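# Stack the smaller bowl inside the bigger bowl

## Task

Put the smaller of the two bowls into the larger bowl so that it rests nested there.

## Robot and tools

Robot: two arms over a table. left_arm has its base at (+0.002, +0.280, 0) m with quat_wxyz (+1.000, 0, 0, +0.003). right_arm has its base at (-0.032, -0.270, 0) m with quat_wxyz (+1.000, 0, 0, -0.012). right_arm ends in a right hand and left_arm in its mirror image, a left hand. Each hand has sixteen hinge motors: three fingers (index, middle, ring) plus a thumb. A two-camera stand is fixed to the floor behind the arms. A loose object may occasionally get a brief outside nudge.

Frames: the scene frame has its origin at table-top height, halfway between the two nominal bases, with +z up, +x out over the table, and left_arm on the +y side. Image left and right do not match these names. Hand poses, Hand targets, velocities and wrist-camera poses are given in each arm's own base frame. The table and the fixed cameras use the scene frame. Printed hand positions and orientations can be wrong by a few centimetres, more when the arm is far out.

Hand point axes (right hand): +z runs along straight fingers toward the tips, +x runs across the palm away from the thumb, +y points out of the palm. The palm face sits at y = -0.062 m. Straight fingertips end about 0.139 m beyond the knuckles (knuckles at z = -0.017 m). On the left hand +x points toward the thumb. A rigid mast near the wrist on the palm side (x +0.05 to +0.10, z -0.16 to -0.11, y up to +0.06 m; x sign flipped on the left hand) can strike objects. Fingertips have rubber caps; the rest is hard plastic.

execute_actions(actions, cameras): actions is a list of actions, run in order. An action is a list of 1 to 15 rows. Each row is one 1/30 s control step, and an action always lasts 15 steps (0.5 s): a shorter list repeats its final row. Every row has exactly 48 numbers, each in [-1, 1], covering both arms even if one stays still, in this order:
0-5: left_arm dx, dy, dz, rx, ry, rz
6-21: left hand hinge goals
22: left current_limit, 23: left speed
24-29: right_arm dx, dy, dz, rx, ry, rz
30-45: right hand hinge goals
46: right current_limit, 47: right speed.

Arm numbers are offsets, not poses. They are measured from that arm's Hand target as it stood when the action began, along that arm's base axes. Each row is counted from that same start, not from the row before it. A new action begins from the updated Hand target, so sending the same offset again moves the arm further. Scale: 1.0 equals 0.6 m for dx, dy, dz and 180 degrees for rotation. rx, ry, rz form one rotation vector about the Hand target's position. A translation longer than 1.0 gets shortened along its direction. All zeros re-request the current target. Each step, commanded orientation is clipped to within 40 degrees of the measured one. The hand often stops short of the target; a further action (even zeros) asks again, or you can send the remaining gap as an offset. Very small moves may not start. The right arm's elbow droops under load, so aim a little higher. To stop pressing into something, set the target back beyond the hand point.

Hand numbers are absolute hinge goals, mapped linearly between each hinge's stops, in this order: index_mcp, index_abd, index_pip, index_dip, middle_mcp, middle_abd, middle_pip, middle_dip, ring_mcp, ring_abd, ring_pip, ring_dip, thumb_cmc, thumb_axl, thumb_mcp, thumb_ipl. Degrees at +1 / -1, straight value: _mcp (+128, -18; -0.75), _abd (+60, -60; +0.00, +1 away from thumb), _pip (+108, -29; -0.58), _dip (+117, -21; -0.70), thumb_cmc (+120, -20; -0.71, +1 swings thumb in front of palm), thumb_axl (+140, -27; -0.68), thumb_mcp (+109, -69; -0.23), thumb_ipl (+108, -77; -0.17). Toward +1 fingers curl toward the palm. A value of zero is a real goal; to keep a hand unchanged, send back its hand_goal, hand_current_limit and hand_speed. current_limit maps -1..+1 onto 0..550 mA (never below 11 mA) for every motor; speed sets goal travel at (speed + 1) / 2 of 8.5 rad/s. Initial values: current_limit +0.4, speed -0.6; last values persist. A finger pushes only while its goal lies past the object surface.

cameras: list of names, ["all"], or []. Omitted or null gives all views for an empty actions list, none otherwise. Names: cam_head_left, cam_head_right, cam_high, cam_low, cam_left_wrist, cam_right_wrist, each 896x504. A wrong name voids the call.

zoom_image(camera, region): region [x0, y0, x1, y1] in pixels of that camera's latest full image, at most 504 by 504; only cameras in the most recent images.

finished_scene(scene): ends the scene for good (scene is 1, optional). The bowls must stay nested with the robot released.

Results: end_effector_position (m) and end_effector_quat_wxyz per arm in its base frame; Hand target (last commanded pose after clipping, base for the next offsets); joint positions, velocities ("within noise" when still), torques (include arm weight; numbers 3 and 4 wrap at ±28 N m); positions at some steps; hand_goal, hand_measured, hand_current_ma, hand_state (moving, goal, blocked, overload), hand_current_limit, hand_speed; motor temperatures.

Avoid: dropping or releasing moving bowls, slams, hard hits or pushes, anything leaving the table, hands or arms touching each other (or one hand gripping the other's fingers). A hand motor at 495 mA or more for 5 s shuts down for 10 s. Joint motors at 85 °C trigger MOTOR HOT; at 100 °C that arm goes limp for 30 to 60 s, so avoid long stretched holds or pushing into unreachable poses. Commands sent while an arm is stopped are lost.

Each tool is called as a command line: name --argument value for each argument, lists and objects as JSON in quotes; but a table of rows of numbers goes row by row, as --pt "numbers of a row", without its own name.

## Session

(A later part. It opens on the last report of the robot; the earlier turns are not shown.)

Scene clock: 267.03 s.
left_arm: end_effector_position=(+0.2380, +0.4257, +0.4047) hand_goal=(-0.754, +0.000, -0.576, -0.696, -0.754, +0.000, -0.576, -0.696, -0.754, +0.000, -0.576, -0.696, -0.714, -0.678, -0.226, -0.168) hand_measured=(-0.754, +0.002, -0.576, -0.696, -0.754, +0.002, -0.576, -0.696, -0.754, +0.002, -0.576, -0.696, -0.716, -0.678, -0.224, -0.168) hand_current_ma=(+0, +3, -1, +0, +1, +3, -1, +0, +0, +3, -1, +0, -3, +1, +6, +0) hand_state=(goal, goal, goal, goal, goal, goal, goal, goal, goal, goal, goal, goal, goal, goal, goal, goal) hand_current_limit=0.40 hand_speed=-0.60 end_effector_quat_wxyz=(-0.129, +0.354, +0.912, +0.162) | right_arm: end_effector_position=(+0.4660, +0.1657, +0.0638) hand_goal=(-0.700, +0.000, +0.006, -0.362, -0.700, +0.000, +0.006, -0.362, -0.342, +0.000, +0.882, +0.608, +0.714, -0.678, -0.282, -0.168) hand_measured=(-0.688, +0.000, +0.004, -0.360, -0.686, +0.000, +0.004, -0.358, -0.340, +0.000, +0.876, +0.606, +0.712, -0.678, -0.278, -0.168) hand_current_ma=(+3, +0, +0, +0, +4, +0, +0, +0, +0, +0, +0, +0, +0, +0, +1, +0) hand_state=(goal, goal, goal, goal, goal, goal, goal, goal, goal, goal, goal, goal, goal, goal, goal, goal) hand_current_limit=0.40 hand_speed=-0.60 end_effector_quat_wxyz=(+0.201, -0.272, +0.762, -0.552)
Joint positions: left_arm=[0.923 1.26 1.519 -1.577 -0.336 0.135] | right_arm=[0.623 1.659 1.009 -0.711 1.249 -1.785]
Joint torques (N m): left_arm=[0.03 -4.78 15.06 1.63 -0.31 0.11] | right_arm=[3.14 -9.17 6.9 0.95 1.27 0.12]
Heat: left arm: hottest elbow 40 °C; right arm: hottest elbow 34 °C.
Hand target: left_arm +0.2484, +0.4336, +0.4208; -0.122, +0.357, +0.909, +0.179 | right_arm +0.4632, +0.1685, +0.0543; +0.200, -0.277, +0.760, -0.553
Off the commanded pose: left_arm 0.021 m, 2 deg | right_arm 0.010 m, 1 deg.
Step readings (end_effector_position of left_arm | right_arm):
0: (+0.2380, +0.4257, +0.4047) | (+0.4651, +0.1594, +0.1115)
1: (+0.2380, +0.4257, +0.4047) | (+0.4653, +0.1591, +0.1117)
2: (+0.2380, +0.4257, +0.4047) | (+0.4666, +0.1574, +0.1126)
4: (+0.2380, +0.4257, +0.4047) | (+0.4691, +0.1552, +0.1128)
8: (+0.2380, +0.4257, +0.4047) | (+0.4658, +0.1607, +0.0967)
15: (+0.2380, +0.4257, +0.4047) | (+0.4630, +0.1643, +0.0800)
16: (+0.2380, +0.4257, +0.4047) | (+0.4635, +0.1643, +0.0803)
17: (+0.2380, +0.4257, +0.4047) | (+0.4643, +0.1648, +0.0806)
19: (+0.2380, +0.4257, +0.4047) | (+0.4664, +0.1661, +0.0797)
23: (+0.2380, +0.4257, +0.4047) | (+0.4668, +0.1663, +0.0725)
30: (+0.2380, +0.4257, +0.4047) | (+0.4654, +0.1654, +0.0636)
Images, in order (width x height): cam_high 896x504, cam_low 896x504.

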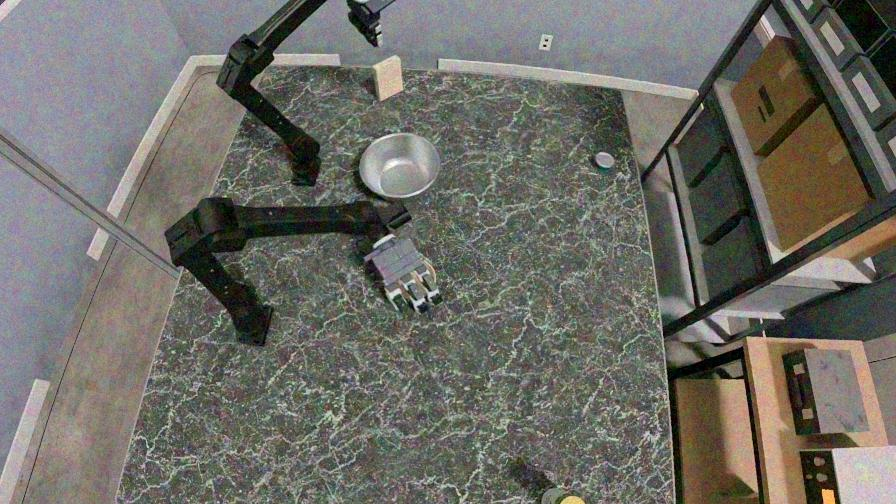

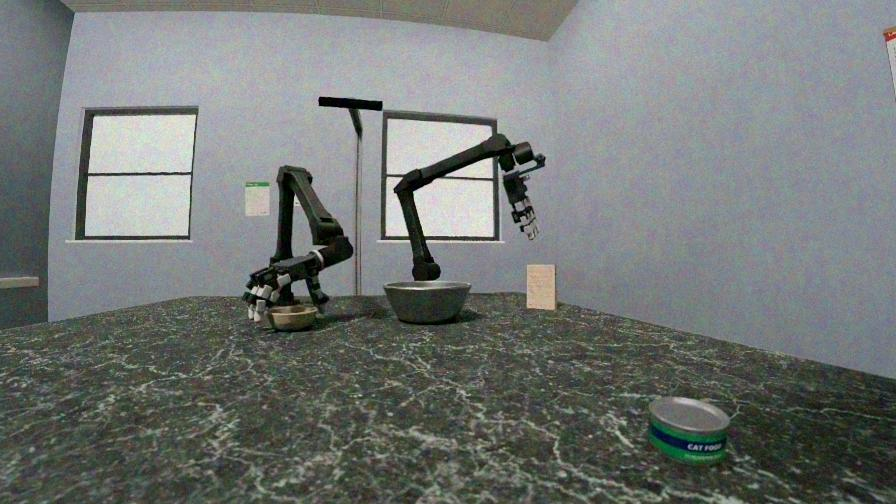

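execute_actions --actions '[[[0,0,0,0,0,0,-0.754,0,-0.576,-0.696,-0.754,0,-0.576,-0.696,-0.754,0,-0.576,-0.696,-0.714,-0.678,-0.226,-0.168,0.4,-0.6,0,0,-0.018,0,0,0,-0.56,0,0.02,-0.3,-0.56,0,0.02,-0.3,-0.342,0,0.883,0.609,0.714,-0.678,-0.17,-0.168,0.2,-0.7]],[[0,0,0,0,0,0,-0.754,0,-0.576,-0.696,-0.754,0,-0.576,-0.696,-0.754,0,-0.576,-0.696,-0.714,-0.678,-0.226,-0.168,0.4,-0.6,0,0,0,0,0,0,-0.411,0,0.036,-0.261,-0.411,0,0.036,-0.261,-0.342,0,0.883,0.609,0.714,-0.678,-0.056,-0.168,0.2,-0.7]]]' --cameras '["cam_high","cam_low"]'

zoom_image --camera "cam_low" --region '[220, 230, 360, 350]'

zoom_image --camera "cam_high" --region '[340, 190, 480, 330]'

Scene clock: 281.53 s.
left_arm: end_effector_position=(+0.2380, +0.4257, +0.4047) hand_goal=(-0.754, +0.000, -0.576, -0.696, -0.754, +0.000, -0.576, -0.696, -0.754, +0.000, -0.576, -0.696, -0.714, -0.678, -0.226, -0.168) hand_measured=(-0.754, +0.002, -0.576, -0.696, -0.754, +0.002, -0.576, -0.696, -0.754, +0.002, -0.576, -0.696, -0.716, -0.678, -0.224, -0.168) hand_current_ma=(+0, +3, -1, +0, +1, +3, -1, +0, +0, +3, -1, +0, -3, +1, +6, +0) hand_state=(goal, goal, goal, goal, goal, goal, goal, goal, goal, goal, goal, goal, goal, goal, goal, goal) hand_current_limit=0.40 hand_speed=-0.60 end_effector_quat_wxyz=(-0.129, +0.354, +0.912, +0.162) | right_arm: end_effector_position=(+0.4669, +0.1658, +0.0550) hand_goal=(-0.412, +0.000, +0.036, -0.262, -0.412, +0.000, +0.036, -0.262, -0.342, +0.000, +0.882, +0.608, +0.714, -0.678, -0.056, -0.168) hand_measured=(-0.510, -0.006, -0.002, -0.276, -0.482, +0.010, +0.008, -0.274, -0.340, +0.000, +0.876, +0.606, +0.712, -0.686, -0.158, -0.186) hand_current_ma=(-159, +0, -20, -3, -83, +1, -11, -2, +0, +0, +0, +0, +0, -2, -253, -8) hand_state=(blocked, goal, blocked, goal, blocked, goal, blocked, goal, goal, goal, goal, goal, goal, goal, blocked, goal) hand_current_limit=0.20 hand_speed=-0.70 end_effector_quat_wxyz=(+0.203, -0.270, +0.762, -0.553)
Joint positions: left_arm=[0.923 1.26 1.519 -1.577 -0.336 0.135] | right_arm=[0.623 1.675 1 -0.682 1.252 -1.784]
Joint torques (N m): left_arm=[0.38 -5.42 15.05 1.74 -0.33 0.08] | right_arm=[2.84 -8.7 6.72 0.94 1.16 0.13]
Heat: left arm: hottest elbow 40 °C; right arm: hottest elbow 34 °C.
Hand target: left_arm +0.2484, +0.4336, +0.4208; -0.122, +0.357, +0.909, +0.179 | right_arm +0.4632, +0.1685, +0.0437; +0.200, -0.277, +0.760, -0.553
Off the commanded pose: left_arm 0.021 m, 2 deg | right_arm 0.012 m, 1 deg.
Step readings (end_effector_position of left_arm | right_arm):
0: (+0.2380, +0.4257, +0.4047) | (+0.4660, +0.1657, +0.0638)
1: (+0.2380, +0.4257, +0.4047) | (+0.4660, +0.1658, +0.0638)
2: (+0.2380, +0.4257, +0.4047) | (+0.4665, +0.1661, +0.0640)
4: (+0.2380, +0.4257, +0.4047) | (+0.4678, +0.1670, +0.0637)
8: (+0.2380, +0.4257, +0.4047) | (+0.4679, +0.1670, +0.0597)
15: (+0.2380, +0.4257, +0.4047) | (+0.4666, +0.1660, +0.0547)
16: (+0.2380, +0.4257, +0.4047) | (+0.4666, +0.1660, +0.0547)
17: (+0.2380, +0.4257, +0.4047) | (+0.4667, +0.1660, +0.0548)
19: (+0.2380, +0.4257, +0.4047) | (+0.4668, +0.1660, +0.0549)
23: (+0.2380, +0.4257, +0.4047) | (+0.4669, +0.1658, +0.0550)
30: (+0.2380, +0.4257, +0.4047) | (+0.4669, +0.1658, +0.0550)
Images, in order (width x height): cam_high 896x504, cam_low 896x504.

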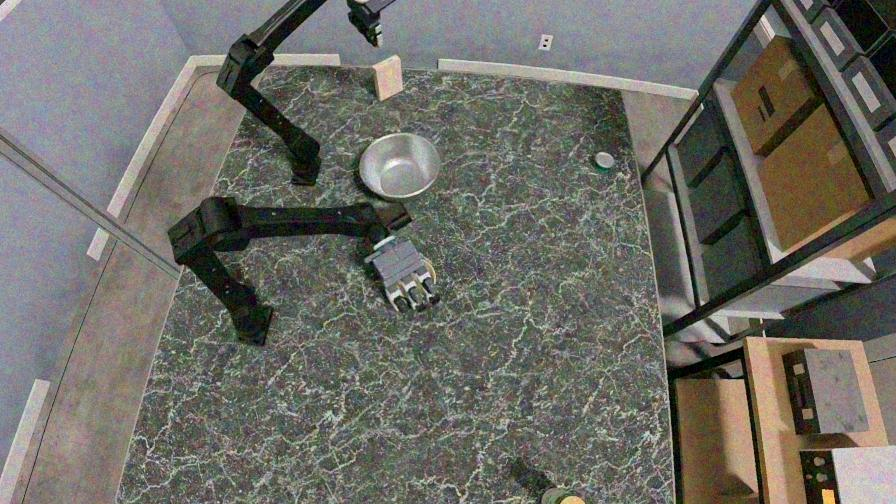

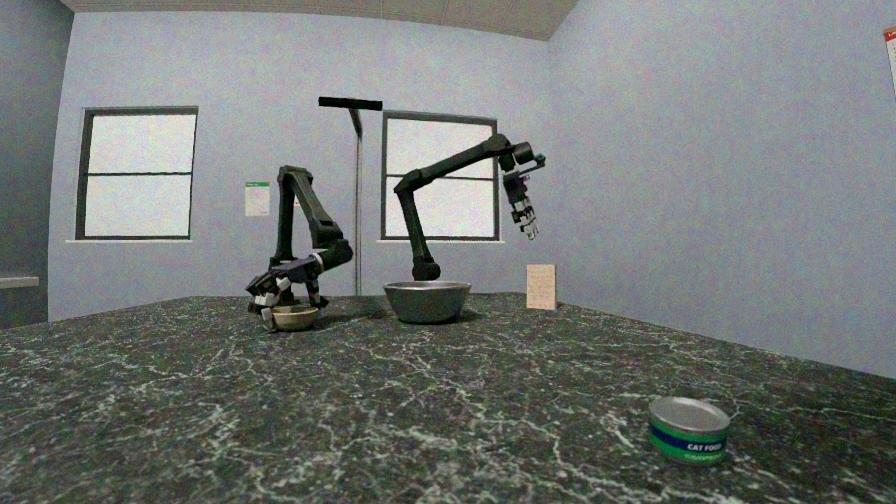

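Scaled by 3.600 from the camera's 896x504 image, which has a finer 1280x720 frame.

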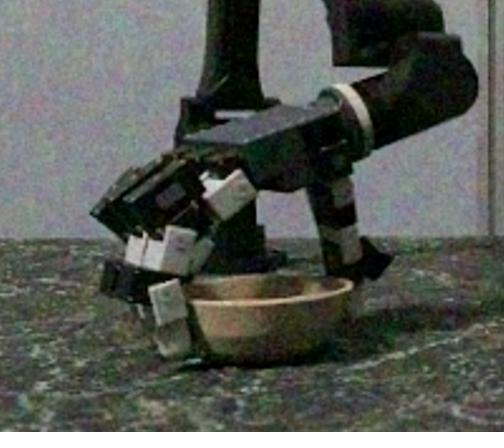

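Scaled by 3.600 from the camera's 896x504 image, which has a finer 1280x720 frame.

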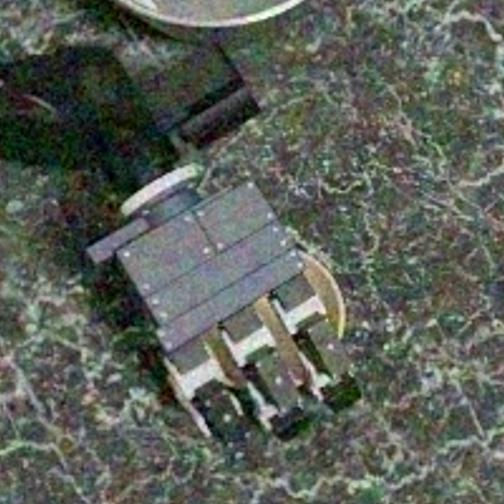

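execute_actions --actions '[[[0,0,0,0,0,0,-0.754,0,-0.576,-0.696,-0.754,0,-0.576,-0.696,-0.754,0,-0.576,-0.696,-0.714,-0.678,-0.226,-0.168,0.4,-0.6,0,0,0,0,0,0,-0.25,0,0.153,-0.188,-0.25,0,0.153,-0.188,-0.342,0,0.883,0.609,0.714,-0.678,0.08,-0.114,0.3,-0.7]],[[0,0,0,0,0,0,-0.754,0,-0.576,-0.696,-0.754,0,-0.576,-0.696,-0.754,0,-0.576,-0.696,-0.714,-0.678,-0.226,-0.168,0.4,-0.6,0,0,0.05,0,0,0,-0.25,0,0.153,-0.188,-0.25,0,0.153,-0.188,-0.342,0,0.883,0.609,0.714,-0.678,0.08,-0.114,0.3,-0.7]]]' --cameras '["cam_high","cam_low"]'

zoom_image --camera "cam_low" --region '[220, 230, 360, 350]'

zoom_image --camera "cam_high" --region '[340, 190, 480, 330]'

Scene clock: 291.80 s.
left_arm: end_effector_position=(+0.2380, +0.4257, +0.4047) hand_goal=(-0.754, +0.000, -0.576, -0.696, -0.754, +0.000, -0.576, -0.696, -0.754, +0.000, -0.576, -0.696, -0.714, -0.678, -0.226, -0.168) hand_measured=(-0.754, +0.002, -0.576, -0.696, -0.754, +0.002, -0.576, -0.696, -0.754, +0.002, -0.576, -0.696, -0.716, -0.678, -0.224, -0.168) hand_current_ma=(+0, +3, -1, +0, +1, +3, -1, +0, +0, +3, -1, +0, -3, +1, +6, +0) hand_state=(goal, goal, goal, goal, goal, goal, goal, goal, goal, goal, goal, goal, goal, goal, goal, goal) hand_current_limit=0.40 hand_speed=-0.60 end_effector_quat_wxyz=(-0.129, +0.354, +0.912, +0.162) | right_arm: end_effector_position=(+0.4574, +0.1596, +0.0593) hand_goal=(-0.250, +0.000, +0.152, -0.188, -0.250, +0.000, +0.152, -0.188, -0.342, +0.000, +0.882, +0.608, +0.714, -0.678, +0.080, -0.114) hand_measured=(-0.500, -0.006, +0.000, -0.240, -0.464, +0.022, +0.022, -0.228, -0.340, +0.000, +0.876, +0.606, +0.704, -0.696, -0.158, -0.180) hand_current_ma=(-358, -1, -334, -40, -357, +6, -245, -24, +0, +0, +0, +0, -1, -7, -358, -117) hand_state=(blocked, goal, blocked, blocked, blocked, blocked, blocked, blocked, goal, goal, goal, goal, goal, goal, blocked, blocked) hand_current_limit=0.30 hand_speed=-0.70 end_effector_quat_wxyz=(+0.185, -0.284, +0.759, -0.556)
Joint positions: left_arm=[0.923 1.26 1.519 -1.577 -0.336 0.135] | right_arm=[0.623 1.659 1 -0.743 1.248 -1.785]
Joint torques (N m): left_arm=[0.15 -5.36 15.08 1.63 -0.32 0.1] | right_arm=[3.02 -10.93 9.17 -0.17 1.31 0.1]
Heat: left arm: hottest elbow 40 °C; right arm: hottest elbow 34 °C.
Hand target: left_arm +0.2484, +0.4336, +0.4208; -0.122, +0.357, +0.909, +0.179 | right_arm +0.4633, +0.1685, +0.0737; +0.200, -0.277, +0.760, -0.553
Off the commanded pose: left_arm 0.021 m, 2 deg | right_arm 0.018 m, 2 deg.
Step readings (end_effector_position of left_arm | right_arm):
0: (+0.2380, +0.4257, +0.4047) | (+0.4669, +0.1658, +0.0550)
1: (+0.2380, +0.4257, +0.4047) | (+0.4669, +0.1658, +0.0550)
2: (+0.2380, +0.4257, +0.4047) | (+0.4669, +0.1658, +0.0551)
4: (+0.2380, +0.4257, +0.4047) | (+0.4669, +0.1658, +0.0549)
8: (+0.2380, +0.4257, +0.4047) | (+0.4669, +0.1658, +0.0549)
15: (+0.2380, +0.4257, +0.4047) | (+0.4669, +0.1658, +0.0549)
16: (+0.2380, +0.4257, +0.4047) | (+0.4669, +0.1658, +0.0549)
17: (+0.2380, +0.4257, +0.4047) | (+0.4667, +0.1656, +0.0549)
19: (+0.2380, +0.4257, +0.4047) | (+0.4650, +0.1645, +0.0552)
23: (+0.2380, +0.4257, +0.4047) | (+0.4603, +0.1616, +0.0575)
30: (+0.2380, +0.4257, +0.4047) | (+0.4578, +0.1599, +0.0594)
Images, in order (width x height): cam_high 896x504, cam_low 896x504.

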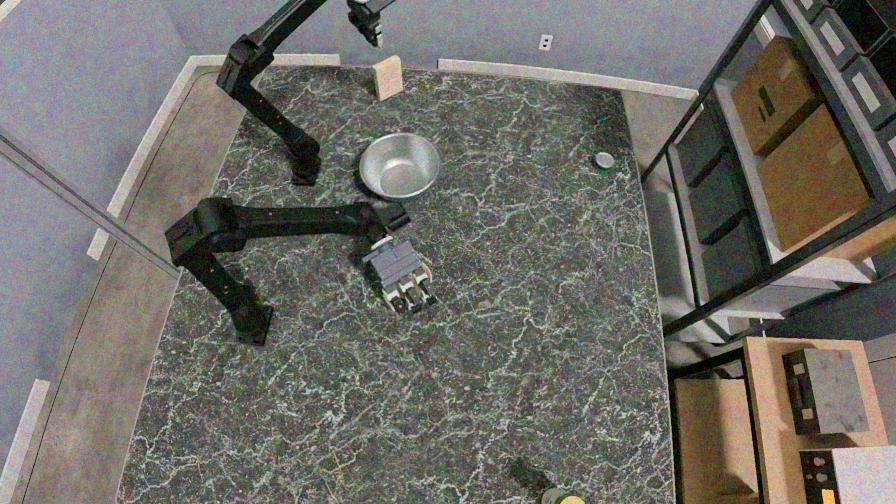

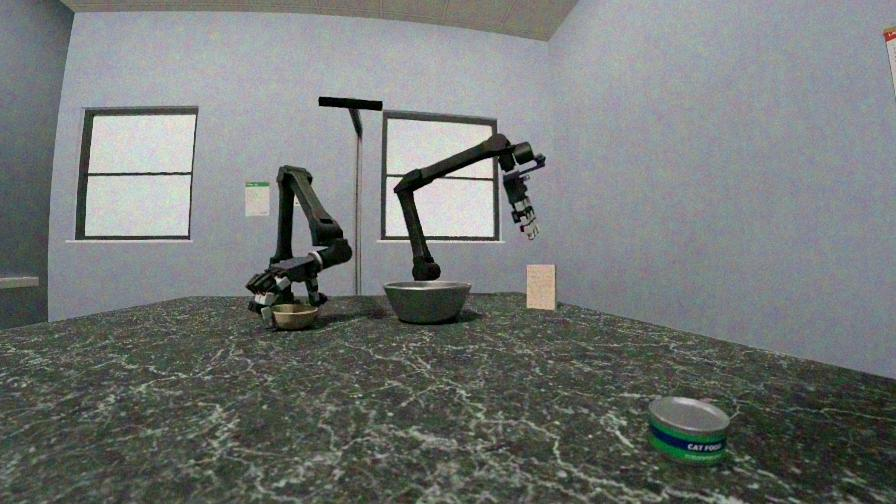

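Scaled by 3.600 from the camera's 896x504 image, which has a finer 1280x720 frame.

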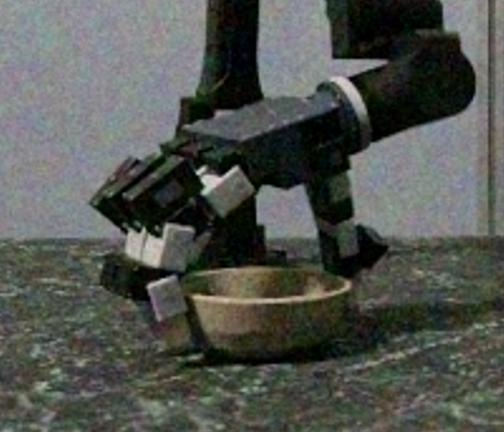

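Scaled by 3.600 from the camera's 896x504 image, which has a finer 1280x720 frame.

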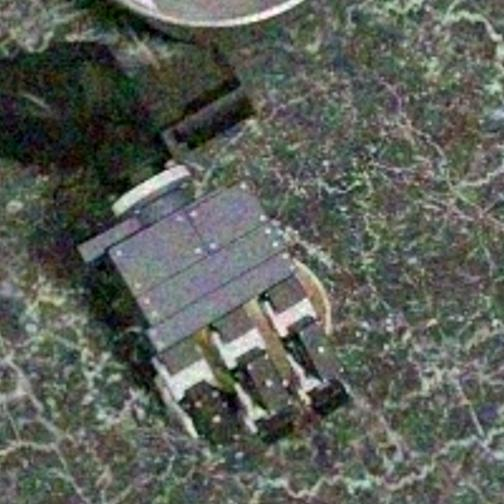

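execute_actions --actions '[[[0,0,0,0,0,0,-0.754,0,-0.576,-0.696,-0.754,0,-0.576,-0.696,-0.754,0,-0.576,-0.696,-0.714,-0.678,-0.226,-0.168,0.4,-0.6,0,0,0.06,0,0,0,-0.25,0,0.153,-0.188,-0.25,0,0.153,-0.188,-0.342,0,0.883,0.609,0.714,-0.678,0.08,-0.114,0.3,-0.7]],[[0,0,0,0,0,0,-0.754,0,-0.576,-0.696,-0.754,0,-0.576,-0.696,-0.754,0,-0.576,-0.696,-0.714,-0.678,-0.226,-0.168,0.4,-0.6,0,0,0.06,0,0,0,-0.25,0,0.153,-0.188,-0.25,0,0.153,-0.188,-0.342,0,0.883,0.609,0.714,-0.678,0.08,-0.114,0.3,-0.7]]]' --cameras '["cam_high","cam_low","cam_head_left"]'

zoom_image --camera "cam_low" --region '[220, 210, 360, 330]'

zoom_image --camera "cam_high" --region '[340, 190, 480, 330]'

Scene clock: 300.93 s.
left_arm: end_effector_position=(+0.2380, +0.4257, +0.4047) hand_goal=(-0.754, +0.000, -0.576, -0.696, -0.754, +0.000, -0.576, -0.696, -0.754, +0.000, -0.576, -0.696, -0.714, -0.678, -0.226, -0.168) hand_measured=(-0.754, +0.002, -0.576, -0.696, -0.754, +0.002, -0.576, -0.696, -0.754, +0.002, -0.576, -0.696, -0.716, -0.678, -0.224, -0.168) hand_current_ma=(+0, +3, -1, +0, +1, +3, -1, +0, +0, +3, -1, +0, -3, +1, +6, +0) hand_state=(goal, goal, goal, goal, goal, goal, goal, goal, goal, goal, goal, goal, goal, goal, goal, goal) hand_current_limit=0.40 hand_speed=-0.60 end_effector_quat_wxyz=(-0.129, +0.354, +0.912, +0.162) | right_arm: end_effector_position=(+0.4480, +0.1535, +0.1233) hand_goal=(-0.250, +0.000, +0.152, -0.188, -0.250, +0.000, +0.152, -0.188, -0.342, +0.000, +0.882, +0.608, +0.714, -0.678, +0.080, -0.114) hand_measured=(-0.500, -0.006, +0.000, -0.240, -0.464, +0.022, +0.022, -0.228, -0.340, +0.000, +0.876, +0.606, +0.704, -0.696, -0.158, -0.180) hand_current_ma=(-358, -1, -334, -40, -357, +6, -244, -24, +0, +0, +0, +0, -2, -7, -358, -117) hand_state=(blocked, goal, blocked, blocked, blocked, blocked, blocked, blocked, goal, goal, goal, goal, goal, goal, blocked, blocked) hand_current_limit=0.30 hand_speed=-0.70 end_effector_quat_wxyz=(+0.175, -0.293, +0.757, -0.558)
Joint positions: left_arm=[0.923 1.26 1.519 -1.577 -0.336 0.135] | right_arm=[0.623 1.545 1.061 -0.935 1.245 -1.796]
Joint torques (N m): left_arm=[0.5 -5.07 15.08 1.65 -0.33 0.08] | right_arm=[3.72 -9.58 12.55 -0.02 1.4 0.2]
Heat: left arm: hottest elbow 40 °C; right arm: hottest elbow 34 °C.
Hand target: left_arm +0.2484, +0.4336, +0.4208; -0.122, +0.357, +0.909, +0.179 | right_arm +0.4632, +0.1685, +0.1456; +0.200, -0.277, +0.760, -0.553
Off the commanded pose: left_arm 0.021 m, 2 deg | right_arm 0.031 m, 3 deg.
Step readings (end_effector_position of left_arm | right_arm):
0: (+0.2380, +0.4257, +0.4047) | (+0.4574, +0.1596, +0.0593)
1: (+0.2380, +0.4257, +0.4047) | (+0.4571, +0.1595, +0.0595)
2: (+0.2380, +0.4257, +0.4047) | (+0.4561, +0.1589, +0.0597)
4: (+0.2380, +0.4257, +0.4047) | (+0.4524, +0.1566, +0.0630)
8: (+0.2380, +0.4257, +0.4047) | (+0.4478, +0.1534, +0.0762)
15: (+0.2380, +0.4257, +0.4047) | (+0.4479, +0.1534, +0.0878)
16: (+0.2380, +0.4257, +0.4047) | (+0.4476, +0.1532, +0.0879)
17: (+0.2380, +0.4257, +0.4047) | (+0.4469, +0.1527, +0.0886)
19: (+0.2380, +0.4257, +0.4047) | (+0.4449, +0.1513, +0.0918)
23: (+0.2380, +0.4257, +0.4047) | (+0.4447, +0.1511, +0.1061)
30: (+0.2380, +0.4257, +0.4047) | (+0.4492, +0.1544, +0.1235)
Images, in order (width x height): cam_head_left 896x504, cam_high 896x504, cam_low 896x504.

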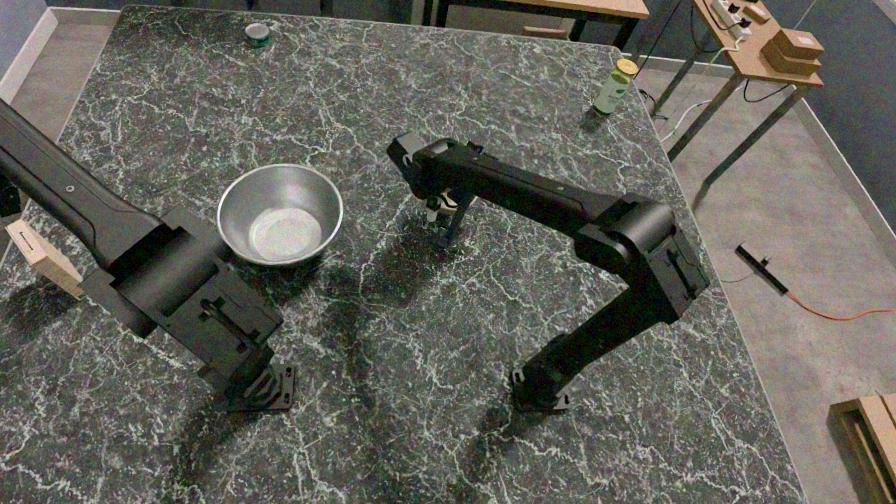

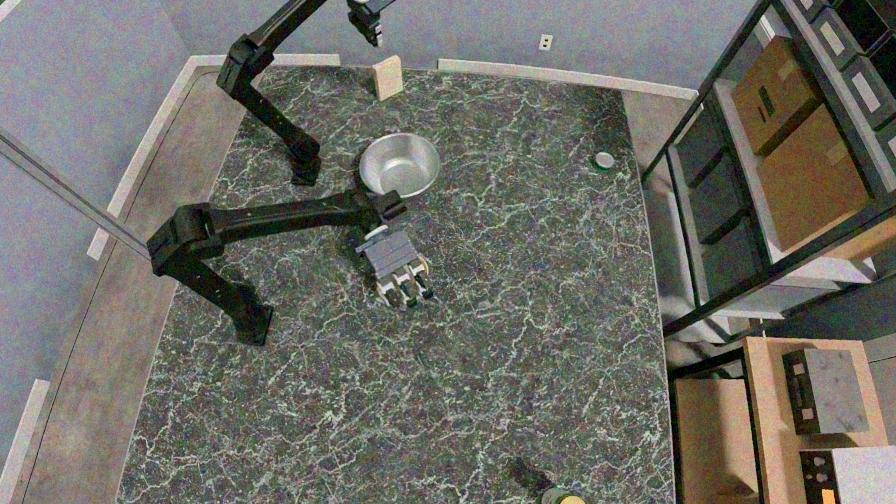

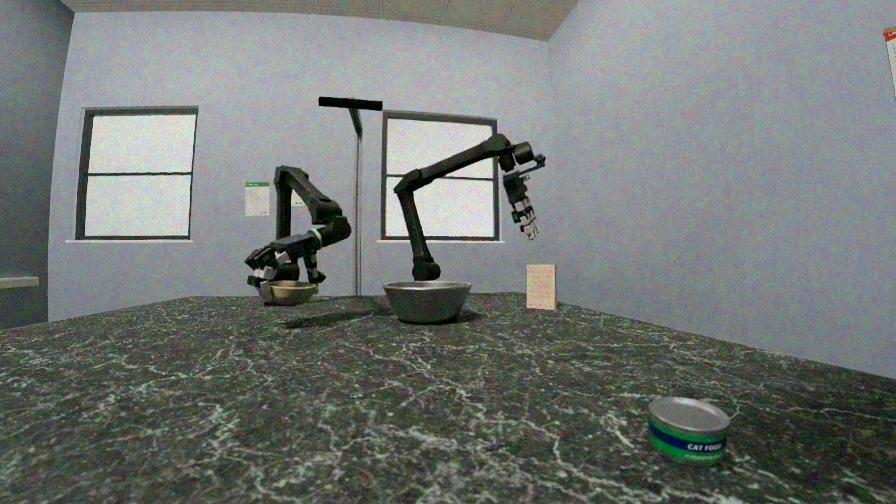

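Scaled by 3.600 from the camera's 896x504 image, which has a finer 1280x720 frame.

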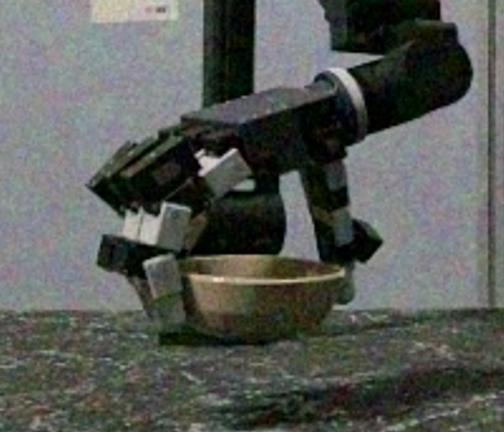

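Scaled by 3.600 from the camera's 896x504 image, which has a finer 1280x720 frame.

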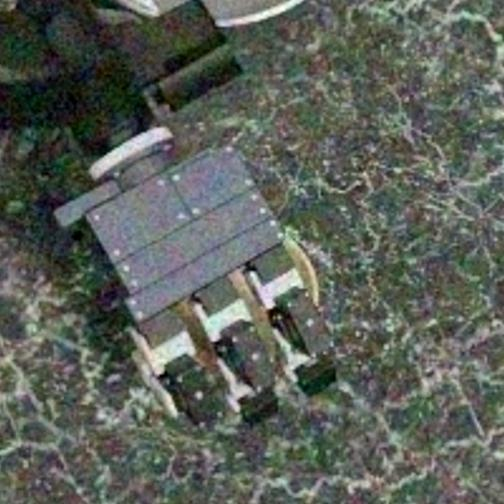

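execute_actions --actions '[[[0,0,0,0,0,0,-0.754,0,-0.576,-0.696,-0.754,0,-0.576,-0.696,-0.754,0,-0.576,-0.696,-0.714,-0.678,-0.226,-0.168,0.4,-0.6,0,0.053,0.124,0,0,0,-0.25,0,0.153,-0.188,-0.25,0,0.153,-0.188,-0.342,0,0.883,0.609,0.714,-0.678,0.08,-0.114,0.3,-0.7]],[[0,0,0,0,0,0,-0.754,0,-0.576,-0.696,-0.754,0,-0.576,-0.696,-0.754,0,-0.576,-0.696,-0.714,-0.678,-0.226,-0.168,0.4,-0.6,-0.013,0.133,0.058,0,0,0.0347,-0.25,0,0.153,-0.188,-0.25,0,0.153,-0.188,-0.342,0,0.883,0.609,0.714,-0.678,0.08,-0.114,0.3,-0.7]],[[0,0,0,0,0,0,-0.754,0,-0.576,-0.696,-0.754,0,-0.576,-0.696,-0.754,0,-0.576,-0.696,-0.714,-0.678,-0.226,-0.168,0.4,-0.6,-0.025,0.133,0.008,0,0,0.0347,-0.25,0,0.153,-0.188,-0.25,0,0.153,-0.188,-0.342,0,0.883,0.609,0.714,-0.678,0.08,-0.114,0.3,-0.7]]]' --cameras '["cam_high","cam_low"]'

zoom_image --camera "cam_high" --region '[330, 110, 490, 250]'

Scene clock: 335.47 s.
left_arm: end_effector_position=(+0.2380, +0.4257, +0.4047) hand_goal=(-0.754, +0.000, -0.576, -0.696, -0.754, +0.000, -0.576, -0.696, -0.754, +0.000, -0.576, -0.696, -0.714, -0.678, -0.226, -0.168) hand_measured=(-0.754, +0.002, -0.576, -0.696, -0.754, +0.002, -0.576, -0.696, -0.754, +0.002, -0.576, -0.696, -0.716, -0.678, -0.224, -0.168) hand_current_ma=(+0, +3, -1, +0, +1, +3, -1, +0, +0, +3, -1, +0, -3, +1, +6, +0) hand_state=(goal, goal, goal, goal, goal, goal, goal, goal, goal, goal, goal, goal, goal, goal, goal, goal) hand_current_limit=0.40 hand_speed=-0.60 end_effector_quat_wxyz=(-0.129, +0.354, +0.912, +0.162) | right_arm: end_effector_position=(+0.4262, +0.3509, +0.2381) hand_goal=(-0.250, +0.000, +0.152, -0.188, -0.250, +0.000, +0.152, -0.188, -0.342, +0.000, +0.882, +0.608, +0.714, -0.678, +0.080, -0.114) hand_measured=(-0.500, -0.008, +0.000, -0.240, -0.462, +0.022, +0.022, -0.228, -0.340, +0.000, +0.876, +0.606, +0.704, -0.696, -0.158, -0.180) hand_current_ma=(-358, -1, -334, -40, -357, +6, -244, -23, +0, +0, +0, +0, -2, -7, -358, -117) hand_state=(blocked, goal, blocked, blocked, blocked, blocked, blocked, blocked, goal, goal, goal, goal, goal, goal, blocked, blocked) hand_current_limit=0.30 hand_speed=-0.70 end_effector_quat_wxyz=(+0.241, -0.380, +0.717, -0.532)
Joint positions: left_arm=[0.923 1.26 1.519 -1.577 -0.336 0.135] | right_arm=[0.942 1.728 1.61 -1.538 1.246 -1.542]
Joint torques (N m): left_arm=[0.56 -5.01 15.12 1.62 -0.35 0.07] | right_arm=[2.26 -12.04 14.06 -0.58 1.53 0.18]
Motor temperatures (°C): left_arm=[26 27 41 28 27 27] | right_arm=[28 33 36 26 30 29]
Heat: left arm: hottest elbow 41 °C; right arm: hottest elbow 36 °C.
Hand target: left_arm +0.2484, +0.4336, +0.4208; -0.122, +0.357, +0.909, +0.179 | right_arm +0.4404, +0.3598, +0.2596; +0.259, -0.358, +0.725, -0.528
Off the commanded pose: left_arm 0.021 m, 2 deg | right_arm 0.027 m, 3 deg.
Step readings (end_effector_position of left_arm | right_arm):
0: (+0.2380, +0.4257, +0.4047) | (+0.4480, +0.1535, +0.1233)
1: (+0.2380, +0.4257, +0.4047) | (+0.4479, +0.1534, +0.1238)
2: (+0.2380, +0.4257, +0.4047) | (+0.4466, +0.1540, +0.1256)
4: (+0.2380, +0.4257, +0.4047) | (+0.4440, +0.1558, +0.1345)
8: (+0.2380, +0.4257, +0.4047) | (+0.4465, +0.1720, +0.1679)
15: (+0.2380, +0.4257, +0.4047) | (+0.4510, +0.1872, +0.2059)
16: (+0.2380, +0.4257, +0.4047) | (+0.4504, +0.1871, +0.2068)
17: (+0.2380, +0.4257, +0.4047) | (+0.4490, +0.1891, +0.2079)
19: (+0.2380, +0.4257, +0.4047) | (+0.4472, +0.1994, +0.2118)
23: (+0.2380, +0.4257, +0.4047) | (+0.4430, +0.2433, +0.2250)
30: (+0.2380, +0.4257, +0.4047) | (+0.4392, +0.2729, +0.2375)
31: (+0.2380, +0.4257, +0.4047) | (+0.4394, +0.2730, +0.2375)
32: (+0.2380, +0.4257, +0.4047) | (+0.4396, +0.2738, +0.2372)
34: (+0.2380, +0.4257, +0.4047) | (+0.4403, +0.2839, +0.2376)
38: (+0.2380, +0.4257, +0.4047) | (+0.4350, +0.3224, +0.2379)
45: (+0.2380, +0.4257, +0.4047) | (+0.4254, +0.3511, +0.2351)
Images, in order (width x height): cam_high 896x504, cam_low 896x504.

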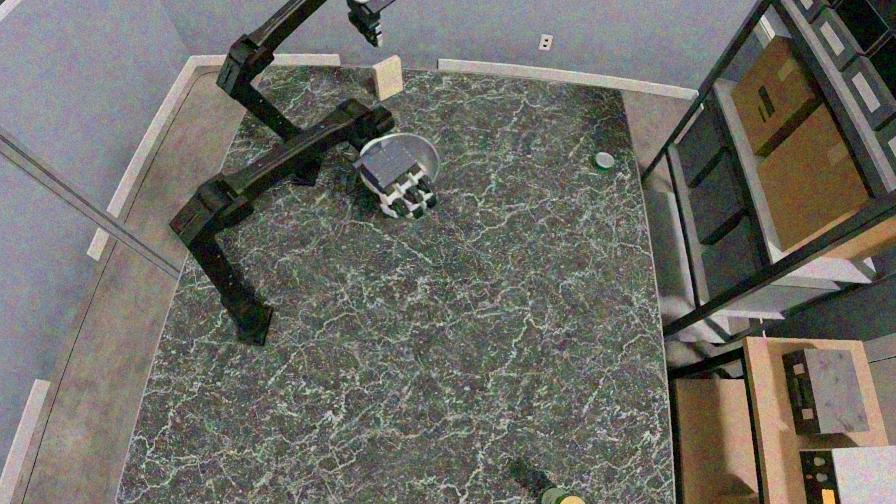

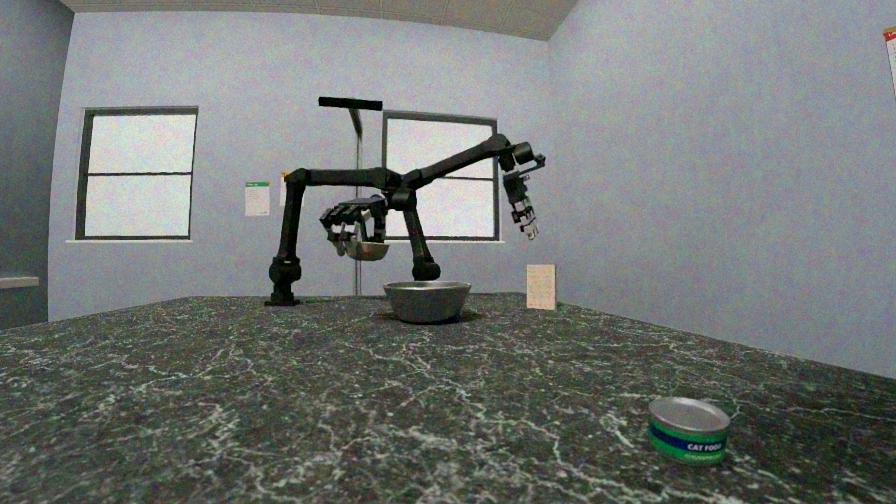

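Scaled by 3.150 from the camera's 896x504 image, which has a finer 1280x720 frame.

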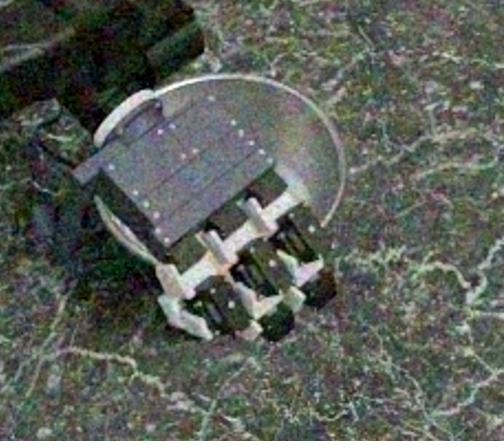

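execute_actions --actions '[[[0,0,0,0,0,0,-0.754,0,-0.576,-0.696,-0.754,0,-0.576,-0.696,-0.754,0,-0.576,-0.696,-0.714,-0.678,-0.226,-0.168,0.4,-0.6,-0.033,0.133,0,0.0333,0.0444,0.0347,-0.25,0,0.153,-0.188,-0.25,0,0.153,-0.188,-0.342,0,0.883,0.609,0.714,-0.678,0.08,-0.114,0.3,-0.7]],[[0,0,0,0,0,0,-0.754,0,-0.576,-0.696,-0.754,0,-0.576,-0.696,-0.754,0,-0.576,-0.696,-0.714,-0.678,-0.226,-0.168,0.4,-0.6,-0.033,0.125,0,0.027,0.0486,0.0347,-0.25,0,0.153,-0.188,-0.25,0,0.153,-0.188,-0.342,0,0.883,0.609,0.714,-0.678,0.08,-0.114,0.3,-0.7]],[[0,0,0,0,0,0,-0.754,0,-0.576,-0.696,-0.754,0,-0.576,-0.696,-0.754,0,-0.576,-0.696,-0.714,-0.678,-0.226,-0.168,0.4,-0.6,0,0,0,0.0235,0.0503,0,-0.25,0,0.153,-0.188,-0.25,0,0.153,-0.188,-0.342,0,0.883,0.609,0.714,-0.678,0.08,-0.114,0.3,-0.7]]]' --cameras '["cam_head_left","cam_head_right","cam_high","cam_low"]'

zoom_image --camera "cam_high" --region '[330, 80, 490, 220]'

zoom_image --camera "cam_low" --region '[350, 190, 500, 330]'

zoom_image --camera "cam_head_right" --region '[200, 100, 400, 280]'

Scene clock: 344.73 s.
left_arm: end_effector_position=(+0.2380, +0.4257, +0.4047) hand_goal=(-0.754, +0.000, -0.576, -0.696, -0.754, +0.000, -0.576, -0.696, -0.754, +0.000, -0.576, -0.696, -0.714, -0.678, -0.226, -0.168) hand_measured=(-0.754, +0.002, -0.576, -0.696, -0.754, +0.002, -0.576, -0.696, -0.754, +0.002, -0.576, -0.696, -0.716, -0.678, -0.224, -0.168) hand_current_ma=(+0, +3, -1, +0, +1, +3, -1, +0, +0, +3, -1, +0, -3, +1, +6, +0) hand_state=(goal, goal, goal, goal, goal, goal, goal, goal, goal, goal, goal, goal, goal, goal, goal, goal) hand_current_limit=0.40 hand_speed=-0.60 end_effector_quat_wxyz=(-0.129, +0.354, +0.912, +0.162) | right_arm: end_effector_position=(+0.3904, +0.5070, +0.2392) hand_goal=(-0.250, +0.000, +0.152, -0.188, -0.250, +0.000, +0.152, -0.188, -0.342, +0.000, +0.882, +0.608, +0.714, -0.678, +0.080, -0.114) hand_measured=(-0.500, -0.008, +0.000, -0.240, -0.462, +0.024, +0.022, -0.226, -0.340, +0.000, +0.876, +0.606, +0.706, -0.696, -0.158, -0.180) hand_current_ma=(-358, -1, -334, -40, -357, +7, -244, -22, +0, +0, +0, +0, -1, -7, -358, -117) hand_state=(blocked, goal, blocked, blocked, blocked, blocked, blocked, blocked, goal, goal, goal, goal, goal, goal, blocked, blocked) hand_current_limit=0.30 hand_speed=-0.70 end_effector_quat_wxyz=(+0.179, -0.507, +0.784, -0.310)
Joint positions: left_arm=[0.923 1.26 1.519 -1.577 -0.336 0.135] | right_arm=[0.993 1.958 2.074 -1.593 0.726 -1.762]
Joint torques (N m): left_arm=[0.03 -5.07 15.02 1.68 -0.33 0.09] | right_arm=[1.26 -15.5 14.64 -0.14 0.65 0.05]
Heat: left arm: hottest elbow 41 °C; right arm: hottest elbow 37 °C.
Hand target: left_arm +0.2484, +0.4336, +0.4208; -0.122, +0.357, +0.909, +0.179 | right_arm +0.4009, +0.5146, +0.2595; +0.195, -0.499, +0.789, -0.301
Off the commanded pose: left_arm 0.021 m, 2 deg | right_arm 0.024 m, 2 deg.
Step readings (end_effector_position of left_arm | right_arm):
0: (+0.2380, +0.4257, +0.4047) | (+0.4263, +0.3509, +0.2382)
1: (+0.2380, +0.4257, +0.4047) | (+0.4261, +0.3517, +0.2382)
2: (+0.2380, +0.4257, +0.4047) | (+0.4242, +0.3554, +0.2367)
4: (+0.2380, +0.4257, +0.4047) | (+0.4215, +0.3693, +0.2356)
8: (+0.2380, +0.4257, +0.4047) | (+0.4183, +0.4046, +0.2411)
15: (+0.2380, +0.4257, +0.4047) | (+0.4107, +0.4274, +0.2406)
16: (+0.2380, +0.4257, +0.4047) | (+0.4105, +0.4288, +0.2399)
17: (+0.2380, +0.4257, +0.4047) | (+0.4080, +0.4332, +0.2382)
19: (+0.2380, +0.4257, +0.4047) | (+0.4046, +0.4491, +0.2370)
23: (+0.2380, +0.4257, +0.4047) | (+0.3994, +0.4835, +0.2401)
30: (+0.2380, +0.4257, +0.4047) | (+0.3942, +0.5032, +0.2382)
31: (+0.2380, +0.4257, +0.4047) | (+0.3933, +0.5038, +0.2374)
32: (+0.2380, +0.4257, +0.4047) | (+0.3897, +0.5063, +0.2359)
34: (+0.2380, +0.4257, +0.4047) | (+0.3845, +0.5102, +0.2336)
38: (+0.2380, +0.4257, +0.4047) | (+0.3826, +0.5127, +0.2359)
45: (+0.2380, +0.4257, +0.4047) | (+0.3895, +0.5071, +0.2431)
Images, in order (width x height): cam_head_left 896x504, cam_head_right 896x504, cam_high 896x504, cam_low 896x504.

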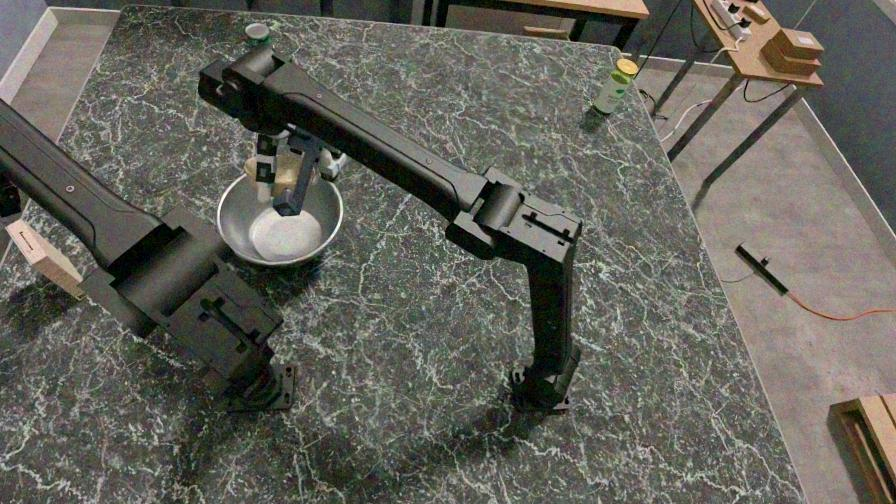

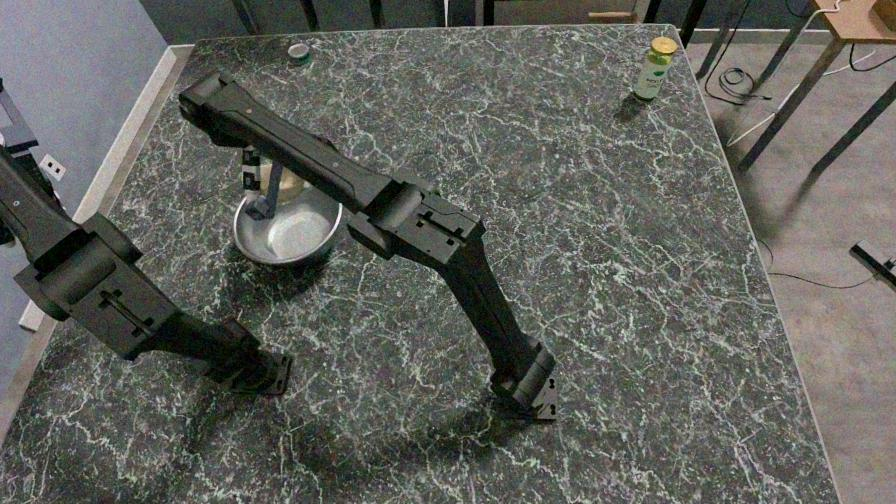

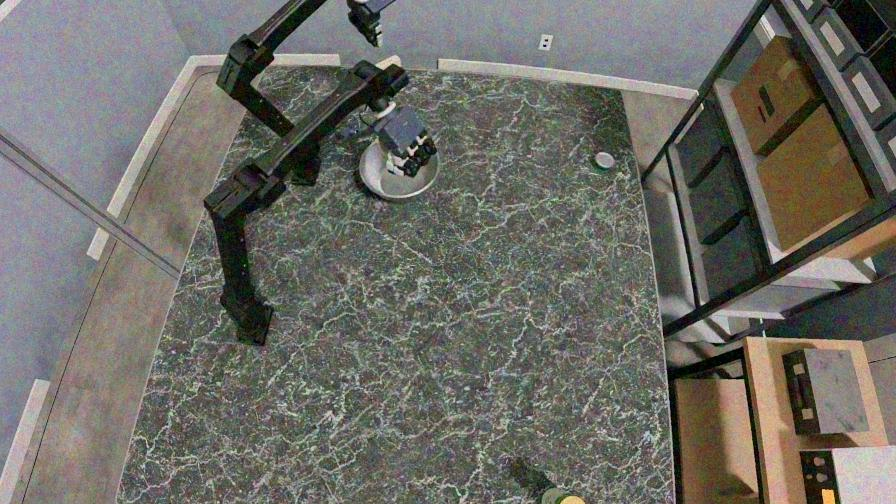

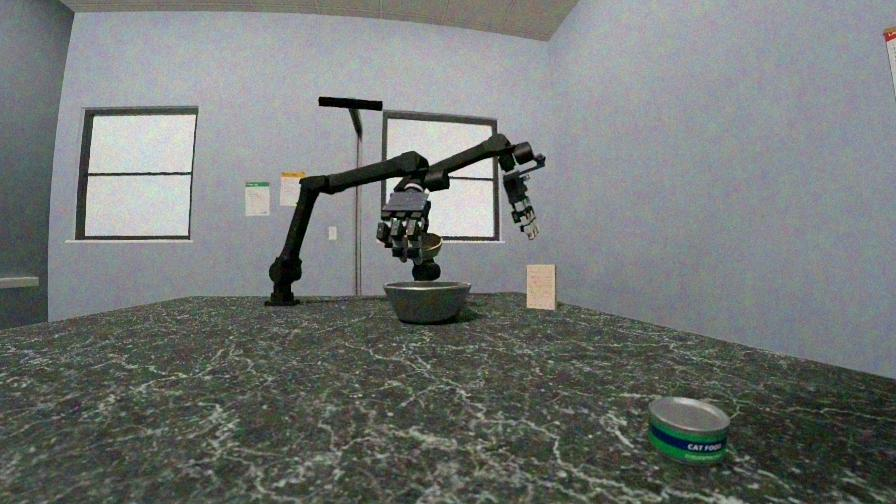

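Scaled by 3.150 from the camera's 896x504 image, which has a finer 1280x720 frame.

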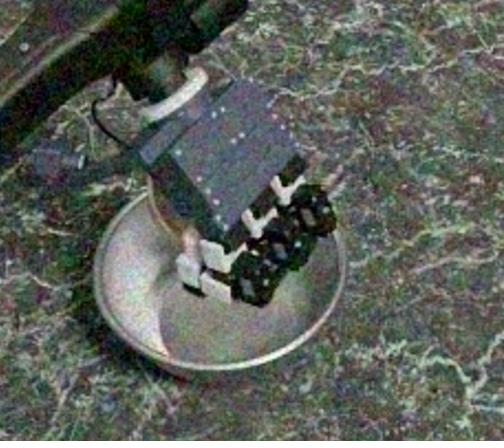

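Scaled by 3.360 from the camera's 896x504 image, which has a finer 1280x720 frame.

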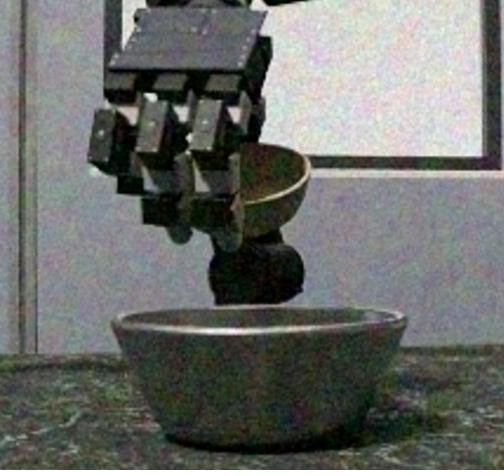

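Scaled by 2.520 from the camera's 896x504 image, which has a finer 1280x720 frame.

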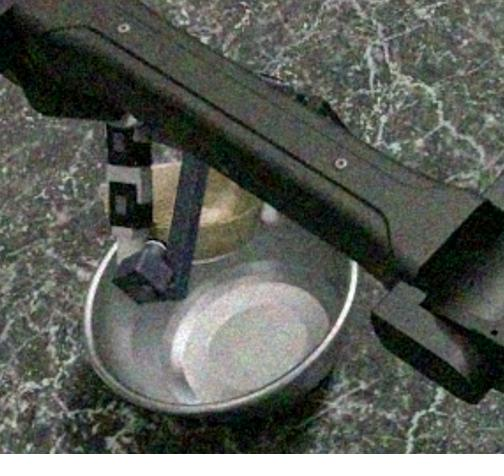

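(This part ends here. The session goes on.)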